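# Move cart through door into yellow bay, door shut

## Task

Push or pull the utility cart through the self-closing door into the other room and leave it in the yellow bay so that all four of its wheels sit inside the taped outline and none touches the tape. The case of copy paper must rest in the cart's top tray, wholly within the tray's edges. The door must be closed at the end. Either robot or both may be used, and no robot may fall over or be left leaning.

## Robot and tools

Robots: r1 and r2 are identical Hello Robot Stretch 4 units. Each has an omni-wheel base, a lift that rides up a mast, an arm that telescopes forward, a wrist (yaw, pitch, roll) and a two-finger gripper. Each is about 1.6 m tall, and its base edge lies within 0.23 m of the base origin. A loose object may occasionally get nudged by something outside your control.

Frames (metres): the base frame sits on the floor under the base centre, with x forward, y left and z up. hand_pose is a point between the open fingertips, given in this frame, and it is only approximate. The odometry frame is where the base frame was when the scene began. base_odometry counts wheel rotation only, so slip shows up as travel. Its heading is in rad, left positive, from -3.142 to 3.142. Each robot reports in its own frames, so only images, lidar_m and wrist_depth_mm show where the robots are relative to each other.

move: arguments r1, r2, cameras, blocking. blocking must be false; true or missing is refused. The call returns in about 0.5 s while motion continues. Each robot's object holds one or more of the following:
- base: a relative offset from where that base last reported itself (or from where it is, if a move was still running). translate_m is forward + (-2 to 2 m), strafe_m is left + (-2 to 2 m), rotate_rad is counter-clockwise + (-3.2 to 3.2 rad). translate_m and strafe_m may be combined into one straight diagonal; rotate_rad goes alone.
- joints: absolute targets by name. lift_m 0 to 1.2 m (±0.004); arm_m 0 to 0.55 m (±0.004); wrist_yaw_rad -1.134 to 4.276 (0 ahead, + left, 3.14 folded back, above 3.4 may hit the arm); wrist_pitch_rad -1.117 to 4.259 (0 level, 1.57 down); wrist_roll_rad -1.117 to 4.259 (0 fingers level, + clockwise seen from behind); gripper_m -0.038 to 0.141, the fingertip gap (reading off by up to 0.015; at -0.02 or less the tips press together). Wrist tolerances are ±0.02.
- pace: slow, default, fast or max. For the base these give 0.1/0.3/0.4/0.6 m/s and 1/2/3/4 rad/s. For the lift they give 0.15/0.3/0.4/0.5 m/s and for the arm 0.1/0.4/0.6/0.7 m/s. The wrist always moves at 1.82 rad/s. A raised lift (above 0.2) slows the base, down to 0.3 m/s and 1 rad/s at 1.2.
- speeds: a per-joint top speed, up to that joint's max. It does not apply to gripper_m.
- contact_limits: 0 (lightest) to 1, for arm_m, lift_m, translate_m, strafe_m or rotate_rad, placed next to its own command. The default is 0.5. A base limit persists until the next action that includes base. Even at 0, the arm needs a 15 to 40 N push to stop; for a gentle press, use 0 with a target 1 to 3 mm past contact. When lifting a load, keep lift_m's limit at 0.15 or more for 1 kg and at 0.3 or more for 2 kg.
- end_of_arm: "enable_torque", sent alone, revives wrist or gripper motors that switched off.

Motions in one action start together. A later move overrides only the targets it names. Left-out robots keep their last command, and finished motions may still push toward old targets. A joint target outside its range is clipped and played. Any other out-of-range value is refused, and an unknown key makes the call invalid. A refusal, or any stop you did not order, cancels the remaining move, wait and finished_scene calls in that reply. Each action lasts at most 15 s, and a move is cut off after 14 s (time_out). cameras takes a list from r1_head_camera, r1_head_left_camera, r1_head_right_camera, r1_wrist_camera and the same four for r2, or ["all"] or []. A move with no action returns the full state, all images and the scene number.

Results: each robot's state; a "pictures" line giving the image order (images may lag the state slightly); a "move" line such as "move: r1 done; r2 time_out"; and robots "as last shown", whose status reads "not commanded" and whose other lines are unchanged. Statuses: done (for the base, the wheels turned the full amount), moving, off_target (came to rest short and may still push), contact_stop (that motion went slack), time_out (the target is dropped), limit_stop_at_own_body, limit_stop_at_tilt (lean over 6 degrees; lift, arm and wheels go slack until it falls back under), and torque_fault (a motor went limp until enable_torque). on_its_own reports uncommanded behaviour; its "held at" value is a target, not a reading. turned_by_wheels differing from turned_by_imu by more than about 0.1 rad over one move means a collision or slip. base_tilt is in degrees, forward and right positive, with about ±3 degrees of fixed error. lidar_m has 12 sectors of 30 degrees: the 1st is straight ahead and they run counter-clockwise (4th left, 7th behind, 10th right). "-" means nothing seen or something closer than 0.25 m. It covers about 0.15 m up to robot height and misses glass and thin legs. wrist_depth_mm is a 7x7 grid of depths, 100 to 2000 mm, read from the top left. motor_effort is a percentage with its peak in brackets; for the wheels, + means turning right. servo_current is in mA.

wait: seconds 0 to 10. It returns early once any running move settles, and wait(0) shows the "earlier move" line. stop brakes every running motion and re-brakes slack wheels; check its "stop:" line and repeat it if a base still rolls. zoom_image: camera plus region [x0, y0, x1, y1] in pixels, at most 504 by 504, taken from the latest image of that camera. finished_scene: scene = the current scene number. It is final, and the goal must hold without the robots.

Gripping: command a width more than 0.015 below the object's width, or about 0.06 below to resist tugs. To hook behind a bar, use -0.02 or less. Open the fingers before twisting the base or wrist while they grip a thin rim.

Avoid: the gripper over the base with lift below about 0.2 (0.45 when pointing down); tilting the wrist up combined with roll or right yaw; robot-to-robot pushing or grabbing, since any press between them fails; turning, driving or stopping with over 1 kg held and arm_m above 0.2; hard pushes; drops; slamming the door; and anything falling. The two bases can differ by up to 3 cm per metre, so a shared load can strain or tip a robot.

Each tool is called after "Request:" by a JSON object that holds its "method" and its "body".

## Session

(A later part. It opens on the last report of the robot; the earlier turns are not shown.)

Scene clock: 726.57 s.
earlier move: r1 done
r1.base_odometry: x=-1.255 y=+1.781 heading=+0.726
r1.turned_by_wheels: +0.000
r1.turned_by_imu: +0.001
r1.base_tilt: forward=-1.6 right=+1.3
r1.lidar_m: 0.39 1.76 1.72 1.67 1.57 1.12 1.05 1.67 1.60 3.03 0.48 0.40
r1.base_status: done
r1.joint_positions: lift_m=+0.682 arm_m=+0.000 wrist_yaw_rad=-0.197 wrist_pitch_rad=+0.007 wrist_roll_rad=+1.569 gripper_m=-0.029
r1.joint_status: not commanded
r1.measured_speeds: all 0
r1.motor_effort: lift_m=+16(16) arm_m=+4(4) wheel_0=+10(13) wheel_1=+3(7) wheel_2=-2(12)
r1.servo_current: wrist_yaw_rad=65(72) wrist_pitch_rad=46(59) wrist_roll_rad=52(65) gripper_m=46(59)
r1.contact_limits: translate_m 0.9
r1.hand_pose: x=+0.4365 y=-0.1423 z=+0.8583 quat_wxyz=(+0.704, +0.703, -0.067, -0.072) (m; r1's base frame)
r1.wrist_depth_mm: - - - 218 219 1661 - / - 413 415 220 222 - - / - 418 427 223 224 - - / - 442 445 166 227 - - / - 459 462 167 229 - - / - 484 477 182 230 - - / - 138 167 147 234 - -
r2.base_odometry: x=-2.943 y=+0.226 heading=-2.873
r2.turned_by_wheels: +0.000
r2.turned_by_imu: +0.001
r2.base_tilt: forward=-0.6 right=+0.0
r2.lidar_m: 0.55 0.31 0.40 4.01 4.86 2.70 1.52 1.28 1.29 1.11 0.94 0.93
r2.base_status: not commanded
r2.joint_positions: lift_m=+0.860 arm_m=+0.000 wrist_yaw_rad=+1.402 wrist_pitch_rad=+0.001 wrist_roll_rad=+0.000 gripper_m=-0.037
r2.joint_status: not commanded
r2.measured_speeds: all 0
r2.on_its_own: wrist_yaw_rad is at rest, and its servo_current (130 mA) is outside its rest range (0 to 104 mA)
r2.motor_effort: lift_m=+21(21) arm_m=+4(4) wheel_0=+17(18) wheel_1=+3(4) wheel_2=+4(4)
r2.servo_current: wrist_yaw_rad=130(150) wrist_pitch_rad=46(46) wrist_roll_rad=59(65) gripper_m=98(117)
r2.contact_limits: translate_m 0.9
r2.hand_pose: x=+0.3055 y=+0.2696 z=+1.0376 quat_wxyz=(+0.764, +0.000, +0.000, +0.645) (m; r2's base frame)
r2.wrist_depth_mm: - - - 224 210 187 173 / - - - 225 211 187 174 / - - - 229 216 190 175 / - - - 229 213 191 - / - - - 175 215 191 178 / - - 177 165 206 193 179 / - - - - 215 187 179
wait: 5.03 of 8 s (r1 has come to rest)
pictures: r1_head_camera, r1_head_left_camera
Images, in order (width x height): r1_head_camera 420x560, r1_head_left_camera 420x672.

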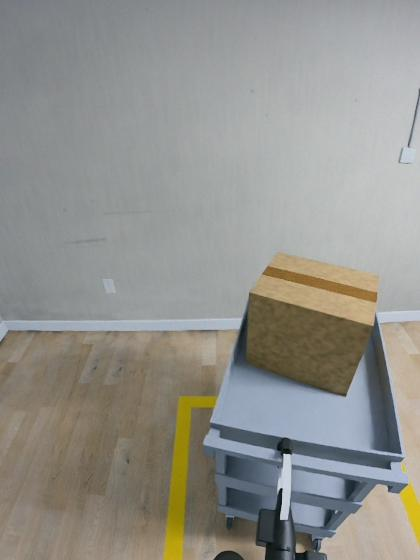

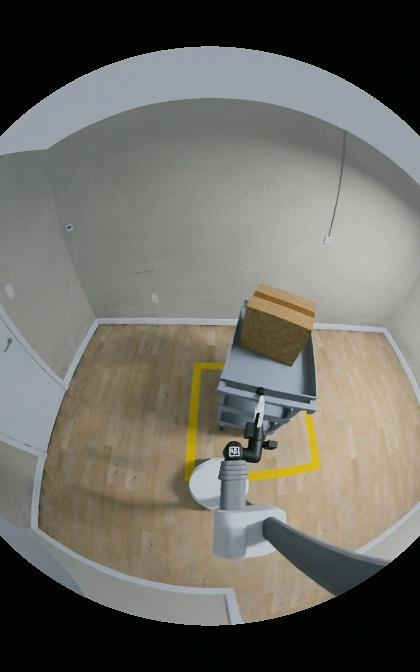

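Request:
{"method": "move", "body": {"blocking": false, "r1": {"base":{"translate_m":-0.1,"strafe_m":0.0},"contact_limits":{"translate_m":0.9},"pace":"slow"}}}

Request:
{"method": "wait", "body": {"seconds": 3}}

Request:
{"method": "move", "body": {"blocking": false, "r1": {"joints":{"gripper_m":0.12}}}}

Request:
{"method": "wait", "body": {"seconds": 2.5}}

Request:
{"method": "move", "body": {"blocking": false, "r1": {"base":{"translate_m":-0.45,"strafe_m":0.0}}}}

Request:
{"method": "wait", "body": {"seconds": 4, "cameras": ["r1_head_camera","r1_head_left_camera"]}}

Scene clock: 741.90 s.
move: r1 moving
r1.base_odometry: x=-1.264 y=+1.773 heading=+0.726
r1.turned_by_wheels: +0.000
r1.turned_by_imu: +0.000
r1.base_tilt: forward=-1.6 right=+1.2
r1.lidar_m: 0.41 1.79 1.72 1.67 1.53 1.11 1.05 1.65 1.60 3.02 0.45 0.40
r1.base_status: translate_m moving; strafe_m moving
r1.joint_positions: lift_m=+0.682 arm_m=+0.000 wrist_yaw_rad=-0.196 wrist_pitch_rad=+0.007 wrist_roll_rad=+1.569 gripper_m=-0.029
r1.joint_status: not commanded
r1.measured_speeds: translate_m=-0.049 strafe_m=+0.000 rotate_rad=-0.001 lift_m=+0.000 arm_m=+0.000 wrist_yaw_rad=+0.000 wrist_pitch_rad=+0.000 wrist_roll_rad=+0.000
r1.motor_effort: lift_m=+16(16) arm_m=-4(4) wheel_0=-3(7) wheel_1=-6(6) wheel_2=+11(12)
r1.servo_current: wrist_yaw_rad=78(78) wrist_pitch_rad=46(59) wrist_roll_rad=46(72) gripper_m=59(59)
r1.contact_limits: translate_m 0.9
r1.hand_pose: x=+0.4368 y=-0.1418 z=+0.8583 quat_wxyz=(+0.704, +0.703, -0.066, -0.072) (m; r1's base frame)
r1.wrist_depth_mm: - - - 219 220 1618 - / - 415 413 220 222 - - / - 424 424 165 224 - - / - 442 442 167 227 - - / - 462 462 168 230 - - / - 488 477 184 231 - - / - 143 166 151 235 - -
r2.base_odometry: x=-2.943 y=+0.226 heading=-2.873
r2.turned_by_wheels: +0.000
r2.turned_by_imu: +0.000
r2.base_tilt: forward=-0.7 right=+0.0
r2.lidar_m: 0.54 0.33 0.40 4.02 4.88 2.70 1.49 1.28 1.26 1.11 0.95 0.94
r2.base_status: not commanded
r2.joint_positions: lift_m=+0.860 arm_m=+0.000 wrist_yaw_rad=+1.402 wrist_pitch_rad=+0.001 wrist_roll_rad=+0.000 gripper_m=-0.037
r2.joint_status: not commanded
r2.measured_speeds: all 0
r2.motor_effort: lift_m=+21(21) arm_m=+4(4) wheel_0=+18(18) wheel_1=+3(3) wheel_2=+4(4)
r2.servo_current: wrist_yaw_rad=117(137) wrist_pitch_rad=39(46) wrist_roll_rad=46(59) gripper_m=104(117)
r2.contact_limits: translate_m 0.9
r2.hand_pose: x=+0.3055 y=+0.2696 z=+1.0376 quat_wxyz=(+0.764, +0.000, +0.000, +0.645) (m; r2's base frame)
r2.wrist_depth_mm: - - - 225 210 187 173 / - - - 226 211 188 174 / - - - 229 216 190 175 / - - - 229 214 191 - / - - - 175 216 191 177 / - - 177 166 206 193 178 / - - - - 213 187 178
pictures: none

Scene clock: 743.70 s.
earlier move: r1 done
r1.base_odometry: x=-1.330 y=+1.715 heading=+0.726
r1.turned_by_wheels: +0.000
r1.turned_by_imu: +0.000
r1.base_tilt: forward=-1.6 right=+1.3
r1.lidar_m: 0.39 1.85 1.73 1.67 1.41 0.99 0.95 1.61 1.51 3.02 0.46 0.41
r1.base_status: done
r1.joint_positions: lift_m=+0.682 arm_m=+0.000 wrist_yaw_rad=-0.195 wrist_pitch_rad=+0.007 wrist_roll_rad=+1.569 gripper_m=-0.029
r1.joint_status: not commanded
r1.measured_speeds: all 0
r1.motor_effort: lift_m=+16(16) arm_m=-4(4) wheel_0=-4(7) wheel_1=-2(6) wheel_2=+6(14)
r1.servo_current: wrist_yaw_rad=39(78) wrist_pitch_rad=46(59) wrist_roll_rad=59(72) gripper_m=52(59)
r1.contact_limits: translate_m 0.9
r1.hand_pose: x=+0.4369 y=-0.1417 z=+0.8583 quat_wxyz=(+0.704, +0.703, -0.066, -0.071) (m; r1's base frame)
r1.wrist_depth_mm: - - - 220 221 1661 - / - 413 415 223 224 - - / - 424 430 224 226 - - / - 436 445 167 228 - - / - 462 462 169 229 - - / - 480 209 184 232 - - / - 136 159 152 236 127 -
r2.base_odometry: x=-2.943 y=+0.226 heading=-2.873
r2.turned_by_wheels: +0.000
r2.turned_by_imu: +0.000
r2.base_tilt: forward=-0.7 right=+0.0
r2.lidar_m: 0.54 0.34 0.38 4.01 4.87 2.69 1.52 1.29 1.25 1.13 0.94 0.93
r2.base_status: not commanded
r2.joint_positions: lift_m=+0.860 arm_m=+0.000 wrist_yaw_rad=+1.402 wrist_pitch_rad=+0.001 wrist_roll_rad=+0.000 gripper_m=-0.037
r2.joint_status: not commanded
r2.measured_speeds: all 0
r2.on_its_own: wrist_yaw_rad is at rest, and its servo_current (130 mA) is outside its rest range (0 to 104 mA)
r2.motor_effort: lift_m=+21(21) arm_m=+4(4) wheel_0=+17(18) wheel_1=+3(4) wheel_2=+4(4)
r2.servo_current: wrist_yaw_rad=130(143) wrist_pitch_rad=39(52) wrist_roll_rad=52(65) gripper_m=104(117)
r2.contact_limits: translate_m 0.9
r2.hand_pose: x=+0.3055 y=+0.2696 z=+1.0376 quat_wxyz=(+0.764, +0.000, +0.000, +0.645) (m; r2's base frame)
r2.wrist_depth_mm: - - - 224 210 187 174 / - - - 227 211 189 174 / - - - 229 216 190 176 / - - - 229 214 191 - / - - - 175 215 191 178 / - - 177 166 206 193 178 / - - - - 214 187 179
wait: 1.80 of 3 s (r1 has come to rest)
pictures: none

Scene clock: 744.20 s.
move: r1 moving
r1.base_odometry: x=-1.330 y=+1.715 heading=+0.726
r1.turned_by_wheels: +0.000
r1.turned_by_imu: +0.000
r1.base_tilt: forward=-1.6 right=+1.2
r1.lidar_m: 0.39 1.86 1.77 1.65 1.37 1.01 0.95 1.63 1.52 3.03 0.45 0.42
r1.base_status: not commanded
r1.joint_positions: lift_m=+0.682 arm_m=+0.000 wrist_yaw_rad=-0.196 wrist_pitch_rad=+0.007 wrist_roll_rad=+1.569 gripper_m=-0.004
r1.joint_status: gripper_m moving
r1.measured_speeds: translate_m=+0.000 strafe_m=+0.000 rotate_rad=+0.000 lift_m=+0.000 arm_m=+0.000 wrist_yaw_rad=-0.012 wrist_pitch_rad=+0.000 wrist_roll_rad=+0.000
r1.motor_effort: lift_m=+16(16) arm_m=-3(4) wheel_0=-2(5) wheel_1=-1(2) wheel_2=+4(6)
r1.servo_current: wrist_yaw_rad=39(65) wrist_pitch_rad=52(59) wrist_roll_rad=46(59) gripper_m=78(78)
r1.contact_limits: translate_m 0.9
r1.hand_pose: x=+0.4367 y=-0.1419 z=+0.8583 quat_wxyz=(+0.704, +0.703, -0.067, -0.072) (m; r1's base frame)
r1.wrist_depth_mm: - - - 222 224 1661 - / - 415 415 166 228 - - / - 430 430 227 229 - - / - 445 445 170 230 - - / - 466 469 172 234 - - / - 488 480 184 236 - - / - 138 164 143 179 1430 -
r2.base_odometry: x=-2.943 y=+0.226 heading=-2.873
r2.turned_by_wheels: +0.000
r2.turned_by_imu: +0.000
r2.base_tilt: forward=-0.7 right=+0.0
r2.lidar_m: 0.54 0.32 0.40 4.01 4.88 2.73 1.50 1.29 1.28 1.11 0.95 0.95
r2.base_status: not commanded
r2.joint_positions: lift_m=+0.860 arm_m=+0.000 wrist_yaw_rad=+1.402 wrist_pitch_rad=+0.001 wrist_roll_rad=+0.000 gripper_m=-0.037
r2.joint_status: not commanded
r2.measured_speeds: all 0
r2.motor_effort: lift_m=+21(21) arm_m=+4(4) wheel_0=+17(18) wheel_1=+3(4) wheel_2=+4(4)
r2.servo_current: wrist_yaw_rad=137(137) wrist_pitch_rad=39(39) wrist_roll_rad=39(59) gripper_m=104(111)
r2.contact_limits: translate_m 0.9
r2.hand_pose: x=+0.3055 y=+0.2696 z=+1.0376 quat_wxyz=(+0.764, +0.000, +0.000, +0.645) (m; r2's base frame)
r2.wrist_depth_mm: - - - 224 210 187 173 / - - - 226 211 187 174 / - - - 228 216 190 176 / - - - 230 214 191 - / - - - 175 215 191 178 / - - 177 166 206 193 178 / - - - - 213 187 179
pictures: none

Scene clock: 745.93 s.
earlier move: r1 done
r1.base_odometry: x=-1.330 y=+1.715 heading=+0.726
r1.turned_by_wheels: +0.000
r1.turned_by_imu: +0.000
r1.base_tilt: forward=-1.6 right=+1.3
r1.lidar_m: 0.39 1.88 1.73 1.67 1.39 1.01 0.96 1.62 1.52 3.04 0.47 0.41
r1.base_status: not commanded
r1.joint_positions: lift_m=+0.682 arm_m=+0.000 wrist_yaw_rad=-0.197 wrist_pitch_rad=+0.007 wrist_roll_rad=+1.569 gripper_m=+0.120
r1.joint_status: all done
r1.measured_speeds: all 0
r1.motor_effort: lift_m=+16(16) arm_m=+4(4) wheel_0=-1(5) wheel_1=-2(2) wheel_2=+3(6)
r1.servo_current: wrist_yaw_rad=65(72) wrist_pitch_rad=46(59) wrist_roll_rad=39(65) gripper_m=39(104)
r1.contact_limits: translate_m 0.9
r1.hand_pose: x=+0.4365 y=-0.1423 z=+0.8583 quat_wxyz=(+0.704, +0.703, -0.067, -0.072) (m; r1's base frame)
r1.wrist_depth_mm: - - - 224 227 1661 - / - 421 421 168 228 - - / - 430 433 229 231 - - / - 439 449 172 235 - - / - 462 469 173 236 - - / - 480 480 185 237 - - / - 137 163 147 165 1464 -
r2.base_odometry: x=-2.943 y=+0.226 heading=-2.873
r2.turned_by_wheels: +0.000
r2.turned_by_imu: +0.000
r2.base_tilt: forward=-0.7 right=+0.0
r2.lidar_m: 0.56 0.34 0.40 3.99 4.87 2.72 1.51 1.26 1.27 1.09 0.94 0.93
r2.base_status: not commanded
r2.joint_positions: lift_m=+0.860 arm_m=+0.000 wrist_yaw_rad=+1.402 wrist_pitch_rad=+0.001 wrist_roll_rad=+0.000 gripper_m=-0.037
r2.joint_status: not commanded
r2.measured_speeds: all 0
r2.on_its_own: wrist_yaw_rad is at rest, and its servo_current (137 mA) is outside its rest range (0 to 104 mA)
r2.motor_effort: lift_m=+21(21) arm_m=+4(4) wheel_0=+18(18) wheel_1=+3(4) wheel_2=+4(5)
r2.servo_current: wrist_yaw_rad=137(143) wrist_pitch_rad=33(46) wrist_roll_rad=52(59) gripper_m=98(111)
r2.contact_limits: translate_m 0.9
r2.hand_pose: x=+0.3055 y=+0.2696 z=+1.0376 quat_wxyz=(+0.764, +0.000, +0.000, +0.645) (m; r2's base frame)
r2.wrist_depth_mm: - - - 224 211 188 173 / - - - 227 211 188 174 / - - - 228 216 190 175 / - - - 229 214 191 - / - - - 174 215 191 177 / - - 177 166 206 193 178 / - - - - 213 187 179
wait: 1.73 of 2.5 s (r1 has come to rest)
pictures: none

Scene clock: 746.43 s.
move: r1 moving
r1.base_odometry: x=-1.353 y=+1.694 heading=+0.726
r1.turned_by_wheels: +0.000
r1.turned_by_imu: +0.000
r1.base_tilt: forward=-1.6 right=+1.3
r1.lidar_m: 0.43 1.91 1.76 1.68 1.32 0.97 0.90 1.62 1.50 3.03 0.50 0.43
r1.base_status: translate_m moving; strafe_m moving
r1.joint_positions: lift_m=+0.682 arm_m=+0.000 wrist_yaw_rad=-0.197 wrist_pitch_rad=+0.004 wrist_roll_rad=+1.569 gripper_m=+0.120
r1.joint_status: not commanded
r1.measured_speeds: translate_m=-0.122 strafe_m=+0.000 rotate_rad=-0.003 lift_m=+0.000 arm_m=+0.000 wrist_yaw_rad=+0.000 wrist_pitch_rad=+0.000 wrist_roll_rad=+0.000
r1.motor_effort: lift_m=+16(16) arm_m=+4(4) wheel_0=-5(7) wheel_1=-6(7) wheel_2=+7(10)
r1.servo_current: wrist_yaw_rad=59(65) wrist_pitch_rad=46(52) wrist_roll_rad=59(59) gripper_m=39(46)
r1.hand_pose: x=+0.4365 y=-0.1423 z=+0.8594 quat_wxyz=(+0.704, +0.703, -0.068, -0.071) (m; r1's base frame)
r1.wrist_depth_mm: - - - 252 252 1708 - / - - - 252 254 - - / - 452 452 196 257 - - / - 469 473 257 258 - - / - 492 496 260 260 - - / - 193 512 262 262 196 - / - 138 - 145 264 - -
r2.base_odometry: x=-2.943 y=+0.226 heading=-2.873
r2.turned_by_wheels: +0.000
r2.turned_by_imu: +0.000
r2.base_tilt: forward=-0.7 right=+0.0
r2.lidar_m: 0.52 0.33 0.38 4.03 4.84 2.70 1.51 1.26 1.29 1.11 0.95 0.94
r2.base_status: not commanded
r2.joint_positions: lift_m=+0.860 arm_m=+0.000 wrist_yaw_rad=+1.402 wrist_pitch_rad=+0.001 wrist_roll_rad=+0.000 gripper_m=-0.037
r2.joint_status: not commanded
r2.measured_speeds: all 0
r2.motor_effort: lift_m=+21(21) arm_m=+4(4) wheel_0=+17(18) wheel_1=+3(3) wheel_2=+4(5)
r2.servo_current: wrist_yaw_rad=124(143) wrist_pitch_rad=39(46) wrist_roll_rad=46(52) gripper_m=104(111)
r2.contact_limits: translate_m 0.9
r2.hand_pose: x=+0.3055 y=+0.2696 z=+1.0376 quat_wxyz=(+0.764, +0.000, +0.000, +0.645) (m; r2's base frame)
r2.wrist_depth_mm: - - - 224 210 187 173 / - - - 226 211 187 174 / - - - 228 216 190 175 / - - - 229 215 191 - / - - - 175 216 191 178 / - - 177 166 206 193 178 / - - - - 214 187 179
pictures: none

Scene clock: 748.93 s.
earlier move: r1 done
r1.base_odometry: x=-1.666 y=+1.416 heading=+0.726
r1.turned_by_wheels: +0.000
r1.turned_by_imu: -0.001
r1.base_tilt: forward=-1.5 right=+1.2
r1.lidar_m: 0.82 2.36 1.76 1.68 0.76 0.54 0.50 0.54 1.30 2.00 3.15 0.82
r1.base_status: done
r1.joint_positions: lift_m=+0.682 arm_m=+0.000 wrist_yaw_rad=-0.197 wrist_pitch_rad=+0.004 wrist_roll_rad=+1.569 gripper_m=+0.120
r1.joint_status: not commanded
r1.measured_speeds: all 0
r1.motor_effort: lift_m=+16(16) arm_m=+4(4) wheel_0=-2(10) wheel_1=-1(8) wheel_2=-2(11)
r1.servo_current: wrist_yaw_rad=85(85) wrist_pitch_rad=46(52) wrist_roll_rad=39(72) gripper_m=39(52)
r1.hand_pose: x=+0.4365 y=-0.1423 z=+0.8594 quat_wxyz=(+0.704, +0.703, -0.068, -0.071) (m; r1's base frame)
r1.wrist_depth_mm: - - - - - 1708 1255 / - - - - - 1808 1229 / - - - - - 668 - / - - 931 866 - 676 - / - - 891 668 - 668 - / - 202 917 676 197 676 - / - 138 - 144 - - 1182
r2.base_odometry: x=-2.943 y=+0.226 heading=-2.873
r2.turned_by_wheels: +0.000
r2.turned_by_imu: +0.000
r2.base_tilt: forward=-0.6 right=+0.0
r2.lidar_m: 0.54 0.36 0.40 4.01 4.87 2.66 1.51 1.29 1.30 1.10 0.92 0.94
r2.base_status: not commanded
r2.joint_positions: lift_m=+0.860 arm_m=+0.000 wrist_yaw_rad=+1.402 wrist_pitch_rad=+0.001 wrist_roll_rad=+0.000 gripper_m=-0.037
r2.joint_status: not commanded
r2.measured_speeds: all 0
r2.on_its_own: wrist_yaw_rad is at rest, and its servo_current (130 mA) is outside its rest range (0 to 104 mA)
r2.motor_effort: lift_m=+21(21) arm_m=+4(4) wheel_0=+17(18) wheel_1=+3(3) wheel_2=+4(5)
r2.servo_current: wrist_yaw_rad=130(143) wrist_pitch_rad=39(52) wrist_roll_rad=59(59) gripper_m=98(111)
r2.contact_limits: translate_m 0.9
r2.hand_pose: x=+0.3055 y=+0.2696 z=+1.0376 quat_wxyz=(+0.764, +0.000, +0.000, +0.645) (m; r2's base frame)
r2.wrist_depth_mm: - - - 224 210 186 173 / - - - 226 211 189 174 / - - - 227 215 190 175 / - - - 229 214 191 - / - - - 175 216 191 178 / - - 177 166 206 193 178 / - - - - 213 188 179
wait: 2.50 of 4 s (r1 has come to rest)
pictures: r1_head_camera, r1_head_left_camera
Images, in order (width x height): r1_head_camera 420x560, r1_head_left_camera 420x672.

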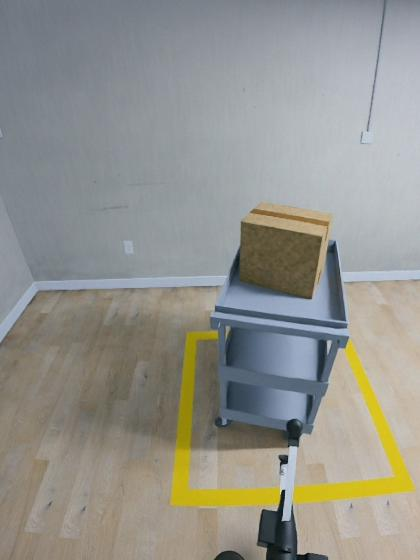

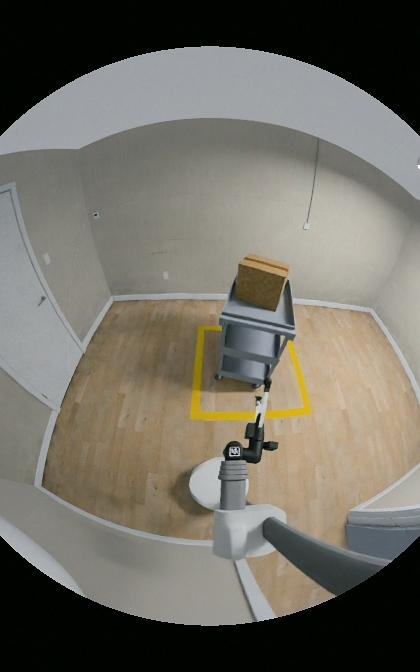

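Request:
{"method": "move", "body": {"blocking": false, "r1": {"base":{"strafe_m":0.9},"pace":"fast"}}}

Request:
{"method": "wait", "body": {"seconds": 4}}

Request:
{"method": "move", "body": {"blocking": false, "r1": {"base":{"rotate_rad":-0.6}}}}

Request:
{"method": "wait", "body": {"seconds": 2, "cameras": ["r1_head_camera"]}}

Request:
{"method": "zoom_image", "body": {"camera": "r1_head_camera", "region": [150, 230, 400, 480]}}

Scene clock: 757.23 s.
move: r1 moving
r1.base_odometry: x=-1.703 y=+1.457 heading=+0.726
r1.turned_by_wheels: +0.000
r1.turned_by_imu: +0.000
r1.base_tilt: forward=-1.6 right=+1.3
r1.lidar_m: 0.83 2.35 1.69 1.63 0.77 0.53 0.50 0.51 1.33 1.99 3.21 0.84
r1.base_status: strafe_m moving
r1.joint_positions: lift_m=+0.682 arm_m=+0.000 wrist_yaw_rad=-0.197 wrist_pitch_rad=+0.004 wrist_roll_rad=+1.569 gripper_m=+0.120
r1.joint_status: not commanded
r1.measured_speeds: translate_m=+0.000 strafe_m=+0.212 rotate_rad=+0.001 lift_m=+0.000 arm_m=+0.000 wrist_yaw_rad=+0.000 wrist_pitch_rad=+0.000 wrist_roll_rad=+0.000
r1.motor_effort: lift_m=+16(16) arm_m=+4(4) wheel_0=-12(12) wheel_1=+12(12) wheel_2=+0(2)
r1.servo_current: wrist_yaw_rad=46(65) wrist_pitch_rad=39(52) wrist_roll_rad=59(72) gripper_m=46(46)
r1.hand_pose: x=+0.4365 y=-0.1423 z=+0.8594 quat_wxyz=(+0.704, +0.703, -0.068, -0.071) (m; r1's base frame)
r1.wrist_depth_mm: - - - - - 1661 1205 / - - - - - 1708 1182 / - - - 676 - 683 - / - - 891 878 - 691 - / - - 917 676 - 691 - / - 204 931 691 212 691 - / - 139 - 145 - 1537 -
r2.base_odometry: x=-2.943 y=+0.226 heading=-2.873
r2.turned_by_wheels: +0.000
r2.turned_by_imu: +0.000
r2.base_tilt: forward=-0.7 right=+0.0
r2.lidar_m: 0.54 0.31 0.40 4.03 4.86 2.70 1.50 1.29 1.28 1.11 0.94 0.93
r2.base_status: not commanded
r2.joint_positions: lift_m=+0.860 arm_m=+0.000 wrist_yaw_rad=+1.402 wrist_pitch_rad=+0.001 wrist_roll_rad=+0.000 gripper_m=-0.037
r2.joint_status: not commanded
r2.measured_speeds: all 0
r2.motor_effort: lift_m=+21(21) arm_m=+4(4) wheel_0=+18(18) wheel_1=+3(4) wheel_2=+4(4)
r2.servo_current: wrist_yaw_rad=124(137) wrist_pitch_rad=39(46) wrist_roll_rad=39(59) gripper_m=104(111)
r2.contact_limits: translate_m 0.9
r2.hand_pose: x=+0.3055 y=+0.2696 z=+1.0376 quat_wxyz=(+0.764, +0.000, +0.000, +0.645) (m; r2's base frame)
r2.wrist_depth_mm: - - - 225 211 187 173 / - - - 227 211 188 174 / - - - 228 215 190 176 / - - - 229 215 191 - / - - - 176 215 191 178 / - - 177 165 205 193 178 / - - - - 214 187 179
pictures: none

Scene clock: 760.20 s.
earlier move: r1 done
r1.base_odometry: x=-2.264 y=+2.089 heading=+0.726
r1.turned_by_wheels: +0.000
r1.turned_by_imu: +0.005
r1.base_tilt: forward=-1.6 right=+1.3
r1.lidar_m: 2.25 1.13 0.83 0.78 0.76 0.54 0.51 0.55 0.77 2.14 1.24 1.19
r1.base_status: done
r1.joint_positions: lift_m=+0.682 arm_m=+0.000 wrist_yaw_rad=-0.197 wrist_pitch_rad=+0.004 wrist_roll_rad=+1.569 gripper_m=+0.120
r1.joint_status: not commanded
r1.measured_speeds: all 0
r1.motor_effort: lift_m=+16(16) arm_m=+3(4) wheel_0=+1(15) wheel_1=-2(15) wheel_2=+0(2)
r1.servo_current: wrist_yaw_rad=52(72) wrist_pitch_rad=33(59) wrist_roll_rad=33(72) gripper_m=46(46)
r1.hand_pose: x=+0.4365 y=-0.1423 z=+0.8594 quat_wxyz=(+0.704, +0.703, -0.068, -0.071) (m; r1's base frame)
r1.wrist_depth_mm: - - - - - 1499 1205 / - - - - - 1756 1229 / - - - - - 1808 1160 / - - - - - 1756 1229 / - - - - - 1756 1255 / - 203 - - 211 213 1255 / - 139 - 144 - 1661 1281
r2.base_odometry: x=-2.943 y=+0.226 heading=-2.873
r2.turned_by_wheels: +0.000
r2.turned_by_imu: +0.000
r2.base_tilt: forward=-0.7 right=+0.0
r2.lidar_m: 0.53 0.32 0.38 3.99 4.87 2.67 1.50 1.28 1.28 1.12 0.94 0.93
r2.base_status: not commanded
r2.joint_positions: lift_m=+0.860 arm_m=+0.000 wrist_yaw_rad=+1.402 wrist_pitch_rad=+0.001 wrist_roll_rad=+0.000 gripper_m=-0.037
r2.joint_status: not commanded
r2.measured_speeds: all 0
r2.on_its_own: wrist_yaw_rad is at rest, and its servo_current (130 mA) is outside its rest range (0 to 104 mA)
r2.motor_effort: lift_m=+21(21) arm_m=+4(4) wheel_0=+17(18) wheel_1=+3(4) wheel_2=+4(4)
r2.servo_current: wrist_yaw_rad=130(143) wrist_pitch_rad=39(52) wrist_roll_rad=39(59) gripper_m=98(117)
r2.contact_limits: translate_m 0.9
r2.hand_pose: x=+0.3055 y=+0.2696 z=+1.0376 quat_wxyz=(+0.764, +0.000, +0.000, +0.645) (m; r2's base frame)
r2.wrist_depth_mm: - - - 224 211 187 173 / - - - 226 211 187 174 / - - - 229 216 190 176 / - - - 230 214 191 - / - - - 175 216 191 178 / - - 177 166 206 193 178 / - - - - 214 187 178
wait: 2.97 of 4 s (r1 has come to rest)
pictures: none

Scene clock: 760.70 s.
move: r1 moving
r1.base_odometry: x=-2.264 y=+2.089 heading=+0.473
r1.turned_by_wheels: -0.253
r1.turned_by_imu: -0.253
r1.base_tilt: forward=-1.6 right=+1.2
r1.lidar_m: 2.25 1.66 0.91 0.78 0.80 0.60 0.52 0.52 0.62 1.11 3.96 1.19
r1.base_status: rotate_rad moving
r1.joint_positions: lift_m=+0.682 arm_m=+0.000 wrist_yaw_rad=-0.197 wrist_pitch_rad=+0.004 wrist_roll_rad=+1.569 gripper_m=+0.120
r1.joint_status: not commanded
r1.measured_speeds: translate_m=+0.000 strafe_m=-0.001 rotate_rad=-0.979 lift_m=+0.000 arm_m=+0.000 wrist_yaw_rad=+0.000 wrist_pitch_rad=+0.000 wrist_roll_rad=+0.000
r1.motor_effort: lift_m=+16(16) arm_m=+4(4) wheel_0=+6(8) wheel_1=+7(9) wheel_2=+6(7)
r1.servo_current: wrist_yaw_rad=46(65) wrist_pitch_rad=46(52) wrist_roll_rad=46(59) gripper_m=39(46)
r1.hand_pose: x=+0.4365 y=-0.1423 z=+0.8594 quat_wxyz=(+0.704, +0.703, -0.068, -0.071) (m; r1's base frame)
r1.wrist_depth_mm: - - - 1205 991 - 991 / - - - 1229 - 1499 1138 / - - - - - 1661 1229 / - - - - - 1863 1160 / - - - - - 1808 1255 / - 216 - - - 213 1255 / - 139 - 144 - 1661 1255
r2.base_odometry: x=-2.943 y=+0.226 heading=-2.873
r2.turned_by_wheels: +0.000
r2.turned_by_imu: +0.000
r2.base_tilt: forward=-0.7 right=+0.0
r2.lidar_m: 0.53 0.33 0.36 4.01 4.87 2.70 1.50 1.27 1.28 1.12 0.94 0.94
r2.base_status: not commanded
r2.joint_positions: lift_m=+0.860 arm_m=+0.000 wrist_yaw_rad=+1.402 wrist_pitch_rad=+0.001 wrist_roll_rad=+0.000 gripper_m=-0.037
r2.joint_status: not commanded
r2.measured_speeds: all 0
r2.motor_effort: lift_m=+21(21) arm_m=+4(4) wheel_0=+17(18) wheel_1=+3(3) wheel_2=+4(4)
r2.servo_current: wrist_yaw_rad=124(143) wrist_pitch_rad=39(46) wrist_roll_rad=39(59) gripper_m=111(111)
r2.contact_limits: translate_m 0.9
r2.hand_pose: x=+0.3055 y=+0.2696 z=+1.0376 quat_wxyz=(+0.764, +0.000, +0.000, +0.645) (m; r2's base frame)
r2.wrist_depth_mm: - - - 224 210 187 173 / - - - 226 211 189 174 / - - - 228 216 190 176 / - - - 229 215 191 - / - - - 175 215 191 178 / - - 177 166 206 193 178 / - - - - 213 187 179
pictures: none

Scene clock: 761.60 s.
earlier move: r1 done
r1.base_odometry: x=-2.264 y=+2.089 heading=+0.126
r1.turned_by_wheels: -0.347
r1.turned_by_imu: -0.350
r1.base_tilt: forward=-1.6 right=+1.2
r1.lidar_m: 1.21 2.23 1.24 0.83 0.78 0.82 0.57 0.52 0.53 0.72 2.10 1.29
r1.base_status: done
r1.joint_positions: lift_m=+0.682 arm_m=+0.000 wrist_yaw_rad=-0.198 wrist_pitch_rad=+0.004 wrist_roll_rad=+1.569 gripper_m=+0.120
r1.joint_status: not commanded
r1.measured_speeds: all 0
r1.motor_effort: lift_m=+16(16) arm_m=+4(4) wheel_0=+2(8) wheel_1=+2(9) wheel_2=-1(7)
r1.servo_current: wrist_yaw_rad=46(72) wrist_pitch_rad=33(52) wrist_roll_rad=59(59) gripper_m=46(46)
r1.hand_pose: x=+0.4365 y=-0.1424 z=+0.8594 quat_wxyz=(+0.704, +0.703, -0.068, -0.071) (m; r1's base frame)
r1.wrist_depth_mm: - - - - - 1863 1160 / - - - - - 1756 1308 / - - - - - 1618 1229 / - - - - - 1205 1205 / - - - 1308 1078 - 1098 / - - 1366 1537 197 212 1229 / - - - 145 - 1921 1229
r2.base_odometry: x=-2.943 y=+0.226 heading=-2.873
r2.turned_by_wheels: +0.000
r2.turned_by_imu: +0.000
r2.base_tilt: forward=-0.7 right=+0.1
r2.lidar_m: 0.54 0.32 0.40 4.02 4.86 2.70 1.52 1.28 1.27 1.12 0.93 0.93
r2.base_status: not commanded
r2.joint_positions: lift_m=+0.860 arm_m=+0.000 wrist_yaw_rad=+1.402 wrist_pitch_rad=+0.001 wrist_roll_rad=+0.000 gripper_m=-0.037
r2.joint_status: not commanded
r2.measured_speeds: all 0
r2.on_its_own: wrist_yaw_rad is at rest, and its servo_current (124 mA) is outside its rest range (0 to 104 mA)
r2.motor_effort: lift_m=+21(21) arm_m=+4(4) wheel_0=+18(18) wheel_1=+3(3) wheel_2=+4(5)
r2.servo_current: wrist_yaw_rad=124(143) wrist_pitch_rad=39(46) wrist_roll_rad=52(59) gripper_m=111(111)
r2.contact_limits: translate_m 0.9
r2.hand_pose: x=+0.3055 y=+0.2696 z=+1.0376 quat_wxyz=(+0.764, +0.000, +0.000, +0.645) (m; r2's base frame)
r2.wrist_depth_mm: - - - 224 210 187 173 / - - - 226 211 188 174 / - - - 228 216 190 176 / - - - 229 215 191 - / - - - 175 215 191 178 / - - 177 166 206 193 178 / - - - - 214 187 179
wait: 0.90 of 2 s (r1 has come to rest)
pictures: r1_head_camera
Images, in order (width x height): r1_head_camera 420x560.

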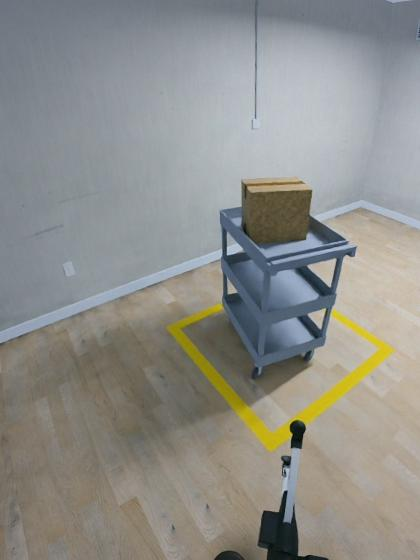

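Scaled by 2.016 from the camera's 420x560 image, which has a finer 600x800 frame.

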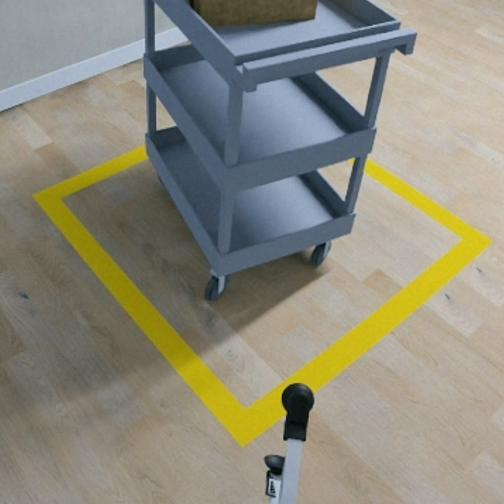

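Request:
{"method": "zoom_image", "body": {"camera": "r1_head_camera", "region": [200, 280, 280, 390]}}

Scaled by 4.582 from the camera's 420x560 image, which has a finer 600x800 frame.

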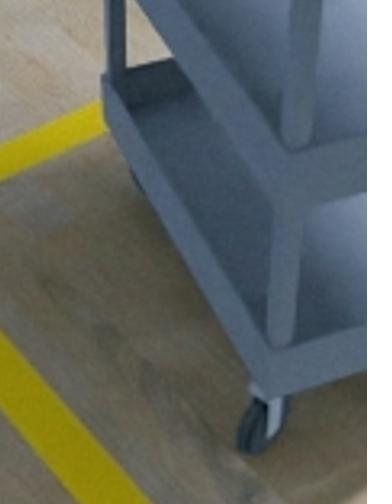

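Request:
{"method": "move", "body": {"blocking": false, "r2": {"joints":{"gripper_m":0.13}}}}

Request:
{"method": "wait", "body": {"seconds": 3}}

Request:
{"method": "wait", "body": {"seconds": 5, "cameras": ["r2_head_left_camera","r1_head_right_camera"]}}

Scene clock: 776.90 s.
move: r2 moving
r1: as last shown
r1.turned_by_wheels: +0.000
r1.turned_by_imu: +0.000
r1.lidar_m: 1.22 2.23 1.24 0.83 0.80 0.81 0.56 0.50 0.55 0.72 2.12 1.28
r1.motor_effort: lift_m=+16(16) arm_m=+4(4) wheel_0=+1(2) wheel_1=+1(1) wheel_2=-1(1)
r1.servo_current: wrist_yaw_rad=46(52) wrist_pitch_rad=39(46) wrist_roll_rad=33(59) gripper_m=52(52)
r1.wrist_depth_mm: - - - - - 1863 1138 / - - - - - 1808 1281 / - - - - - 1618 1229 / - - - - - 1229 1160 / - - - 1336 1098 - 1098 / - - 1308 1537 198 212 1281 / - - - 145 - 1921 1281
r2.base_odometry: x=-2.943 y=+0.226 heading=-2.873
r2.turned_by_wheels: +0.000
r2.turned_by_imu: +0.000
r2.base_tilt: forward=-0.7 right=+0.0
r2.lidar_m: 0.54 0.35 0.39 4.04 4.85 2.70 1.54 1.29 1.28 1.11 0.93 0.93
r2.base_status: not commanded
r2.joint_positions: lift_m=+0.860 arm_m=+0.000 wrist_yaw_rad=+1.402 wrist_pitch_rad=+0.001 wrist_roll_rad=+0.000 gripper_m=-0.012
r2.joint_status: gripper_m moving
r2.measured_speeds: all 0
r2.motor_effort: lift_m=+21(21) arm_m=+3(4) wheel_0=+17(18) wheel_1=+3(3) wheel_2=+4(4)
r2.servo_current: wrist_yaw_rad=130(137) wrist_pitch_rad=39(39) wrist_roll_rad=46(52) gripper_m=98(98)
r2.contact_limits: translate_m 0.9
r2.hand_pose: x=+0.3055 y=+0.2696 z=+1.0376 quat_wxyz=(+0.764, +0.000, +0.000, +0.645) (m; r2's base frame)
r2.wrist_depth_mm: - - - 178 215 192 177 / - - - 232 216 192 178 / - - - 175 219 195 180 / - - - 174 218 198 180 / - - - 173 221 196 180 / - - 184 181 210 196 182 / - - - - 220 194 183
pictures: none

Scene clock: 778.80 s.
earlier move: r2 done
r1.base_odometry: x=-2.264 y=+2.089 heading=+0.126
r1.turned_by_wheels: +0.000
r1.turned_by_imu: +0.000
r1.base_tilt: forward=-1.6 right=+1.3
r1.lidar_m: 1.20 2.24 1.22 0.84 0.78 0.82 0.57 0.52 0.53 0.70 2.07 1.30
r1.base_status: not commanded
r1.joint_positions: lift_m=+0.682 arm_m=+0.000 wrist_yaw_rad=-0.198 wrist_pitch_rad=+0.004 wrist_roll_rad=+1.569 gripper_m=+0.120
r1.joint_status: not commanded
r1.measured_speeds: all 0
r1.motor_effort: lift_m=+16(16) arm_m=+4(4) wheel_0=+2(3) wheel_1=+1(2) wheel_2=-1(1)
r1.servo_current: wrist_yaw_rad=59(72) wrist_pitch_rad=39(46) wrist_roll_rad=39(65) gripper_m=39(52)
r1.hand_pose: x=+0.4365 y=-0.1424 z=+0.8594 quat_wxyz=(+0.704, +0.703, -0.068, -0.071) (m; r1's base frame)
r1.wrist_depth_mm: - - - - - 1808 1160 / - - - - - 1708 1281 / - - - - - 1618 1229 / - - - - - 1205 1182 / - - - 1308 1118 - 1098 / - - 1308 1537 198 212 1255 / - - - 145 - - 1281
r2.base_odometry: x=-2.943 y=+0.227 heading=-2.874
r2.turned_by_wheels: -0.001
r2.turned_by_imu: -0.001
r2.base_tilt: forward=-0.7 right=+0.1
r2.lidar_m: 0.82 0.72 0.80 4.03 4.87 2.72 1.53 1.29 1.28 1.12 0.94 0.93
r2.base_status: not commanded
r2.joint_positions: lift_m=+0.860 arm_m=+0.000 wrist_yaw_rad=+1.383 wrist_pitch_rad=+0.001 wrist_roll_rad=+0.000 gripper_m=+0.130
r2.joint_status: all done
r2.measured_speeds: all 0
r2.motor_effort: lift_m=+21(21) arm_m=+4(4) wheel_0=+4(18) wheel_1=+2(3) wheel_2=+4(4)
r2.servo_current: wrist_yaw_rad=39(137) wrist_pitch_rad=39(52) wrist_roll_rad=39(59) gripper_m=52(130)
r2.contact_limits: translate_m 0.9
r2.hand_pose: x=+0.3106 y=+0.2670 z=+1.0376 quat_wxyz=(+0.770, +0.000, +0.000, +0.638) (m; r2's base frame)
r2.wrist_depth_mm: - - - - - - - / - - - - - - - / - - - - - - - / - - - - - - - / - - - - - - - / - - 218 - 213 - - / - - - - - - -
wait: 1.90 of 3 s (r2 has come to rest)
pictures: none

Scene clock: 783.80 s.
r1.base_odometry: x=-2.264 y=+2.089 heading=+0.126
r1.turned_by_wheels: +0.000
r1.turned_by_imu: +0.000
r1.base_tilt: forward=-1.6 right=+1.2
r1.lidar_m: 1.22 2.23 1.23 0.84 0.78 0.82 0.55 0.52 0.55 0.68 1.91 1.29
r1.base_status: not commanded
r1.joint_positions: lift_m=+0.682 arm_m=+0.000 wrist_yaw_rad=-0.198 wrist_pitch_rad=+0.004 wrist_roll_rad=+1.569 gripper_m=+0.120
r1.joint_status: not commanded
r1.measured_speeds: all 0
r1.motor_effort: lift_m=+16(16) arm_m=+4(4) wheel_0=+1(3) wheel_1=+1(2) wheel_2=-1(1)
r1.servo_current: wrist_yaw_rad=46(72) wrist_pitch_rad=33(46) wrist_roll_rad=65(65) gripper_m=46(52)
r1.hand_pose: x=+0.4365 y=-0.1424 z=+0.8594 quat_wxyz=(+0.704, +0.703, -0.068, -0.071) (m; r1's base frame)
r1.wrist_depth_mm: - - - - - 1808 1138 / - - - - - 1708 1255 / - - - - - 1618 1229 / - - - - - 1205 1182 / - - - 1308 1118 - 1118 / - - 1281 1499 198 213 1229 / - - - 145 - 1921 1281
r2.base_odometry: x=-2.943 y=+0.227 heading=-2.874
r2.turned_by_wheels: +0.000
r2.turned_by_imu: +0.001
r2.base_tilt: forward=-0.7 right=+0.1
r2.lidar_m: 1.09 1.69 3.46 4.00 4.86 2.71 1.53 1.27 1.29 1.11 0.95 0.94
r2.base_status: not commanded
r2.joint_positions: lift_m=+0.860 arm_m=+0.000 wrist_yaw_rad=+1.383 wrist_pitch_rad=+0.001 wrist_roll_rad=+0.000 gripper_m=+0.130
r2.joint_status: all done
r2.measured_speeds: all 0
r2.motor_effort: lift_m=+21(21) arm_m=+4(4) wheel_0=+4(18) wheel_1=+3(3) wheel_2=+4(4)
r2.servo_current: wrist_yaw_rad=46(137) wrist_pitch_rad=39(52) wrist_roll_rad=46(59) gripper_m=52(130)
r2.contact_limits: translate_m 0.9
r2.hand_pose: x=+0.3106 y=+0.2670 z=+1.0376 quat_wxyz=(+0.770, +0.000, +0.000, +0.638) (m; r2's base frame)
r2.wrist_depth_mm: - - - - - - - / - - - - - - - / - - - - - - - / - - - - - - - / - - - - - - - / - - 218 - 220 - - / - - - - - - -
wait: 5.00 s; at rest by 0.27 s
pictures: r1_head_right_camera, r2_head_left_camera
Images, in order (width x height): r1_head_right_camera 420x672, r2_head_left_camera 420x672.

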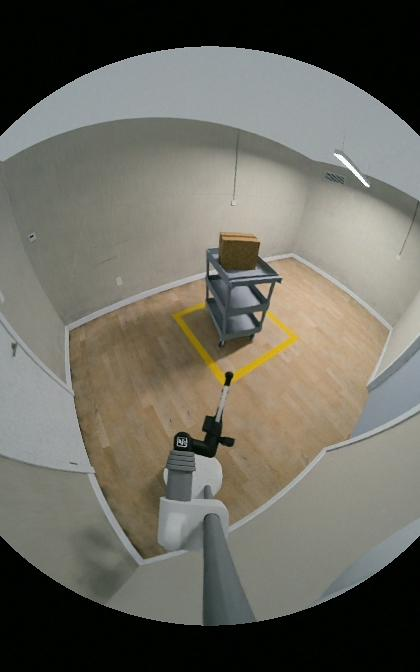

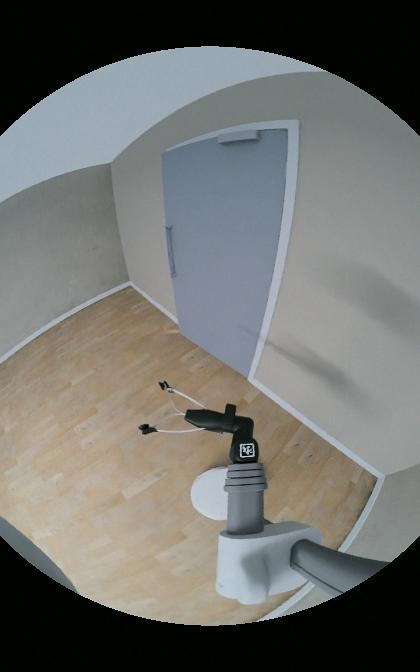

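Request:
{"method": "wait", "body": {"seconds": 4, "cameras": ["r2_head_left_camera","r1_head_camera"]}}

Request:
{"method": "zoom_image", "body": {"camera": "r1_head_camera", "region": [200, 160, 370, 290]}}

Scene clock: 792.03 s.
r1.base_odometry: x=-2.264 y=+2.089 heading=+0.126
r1.turned_by_wheels: +0.000
r1.turned_by_imu: +0.000
r1.base_tilt: forward=-1.6 right=+1.3
r1.lidar_m: 1.21 2.25 1.27 0.84 0.79 0.81 0.55 0.53 0.54 0.72 1.90 1.26
r1.base_status: not commanded
r1.joint_positions: lift_m=+0.682 arm_m=+0.000 wrist_yaw_rad=-0.198 wrist_pitch_rad=+0.004 wrist_roll_rad=+1.569 gripper_m=+0.120
r1.joint_status: not commanded
r1.measured_speeds: all 0
r1.motor_effort: lift_m=+16(16) arm_m=+4(4) wheel_0=+1(3) wheel_1=+1(2) wheel_2=-1(1)
r1.servo_current: wrist_yaw_rad=52(72) wrist_pitch_rad=39(46) wrist_roll_rad=46(65) gripper_m=39(52)
r1.hand_pose: x=+0.4365 y=-0.1424 z=+0.8594 quat_wxyz=(+0.704, +0.703, -0.068, -0.071) (m; r1's base frame)
r1.wrist_depth_mm: - - - - - 1808 1160 / - - - - - 1808 1281 / - - - - - 1576 1229 / - - - - - 1229 1138 / - - - 1308 1118 - 1118 / - - 1336 1576 198 213 1255 / - - - 145 - - 1229
r2.base_odometry: x=-2.943 y=+0.227 heading=-2.874
r2.turned_by_wheels: +0.000
r2.turned_by_imu: +0.001
r2.base_tilt: forward=-0.7 right=+0.1
r2.lidar_m: 1.10 1.72 3.45 4.01 4.87 2.70 1.50 1.29 1.28 1.13 0.94 0.93
r2.base_status: not commanded
r2.joint_positions: lift_m=+0.860 arm_m=+0.000 wrist_yaw_rad=+1.383 wrist_pitch_rad=+0.001 wrist_roll_rad=+0.000 gripper_m=+0.130
r2.joint_status: all done
r2.measured_speeds: all 0
r2.motor_effort: lift_m=+21(21) arm_m=+4(4) wheel_0=+4(18) wheel_1=+3(3) wheel_2=+4(4)
r2.servo_current: wrist_yaw_rad=46(137) wrist_pitch_rad=39(52) wrist_roll_rad=46(59) gripper_m=46(130)
r2.contact_limits: translate_m 0.9
r2.hand_pose: x=+0.3106 y=+0.2670 z=+1.0376 quat_wxyz=(+0.770, +0.000, +0.000, +0.638) (m; r2's base frame)
r2.wrist_depth_mm: - - - - - - - / - - - - - - - / - - - - - - - / - - - - - - - / - - - - - - - / - - 218 - 220 - - / - - - - - - -
wait: 4.00 s; at rest from the start
pictures: r1_head_camera, r2_head_left_camera
Images, in order (width x height): r1_head_camera 420x560, r2_head_left_camera 420x672.

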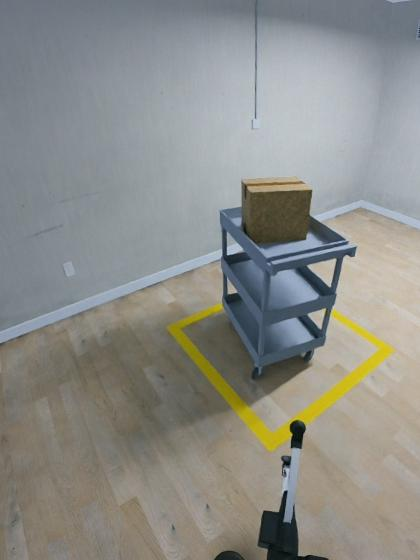

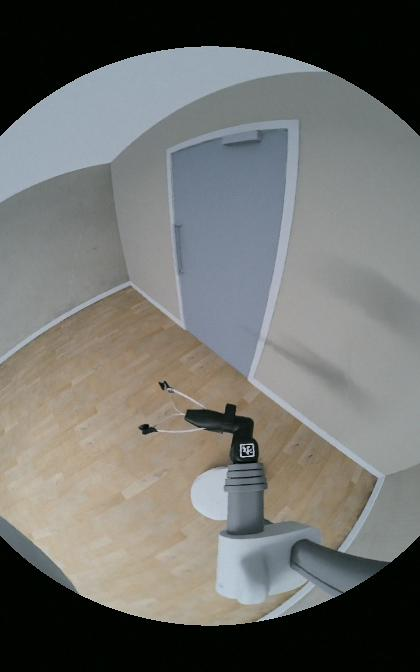

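Scaled by 2.965 from the camera's 420x560 image, which has a finer 600x800 frame.

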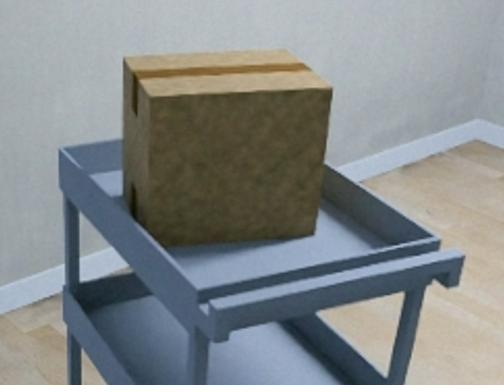

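Request:
{"method": "finished_scene", "body": {"scene": 2}}

The scene is finished: the task was done.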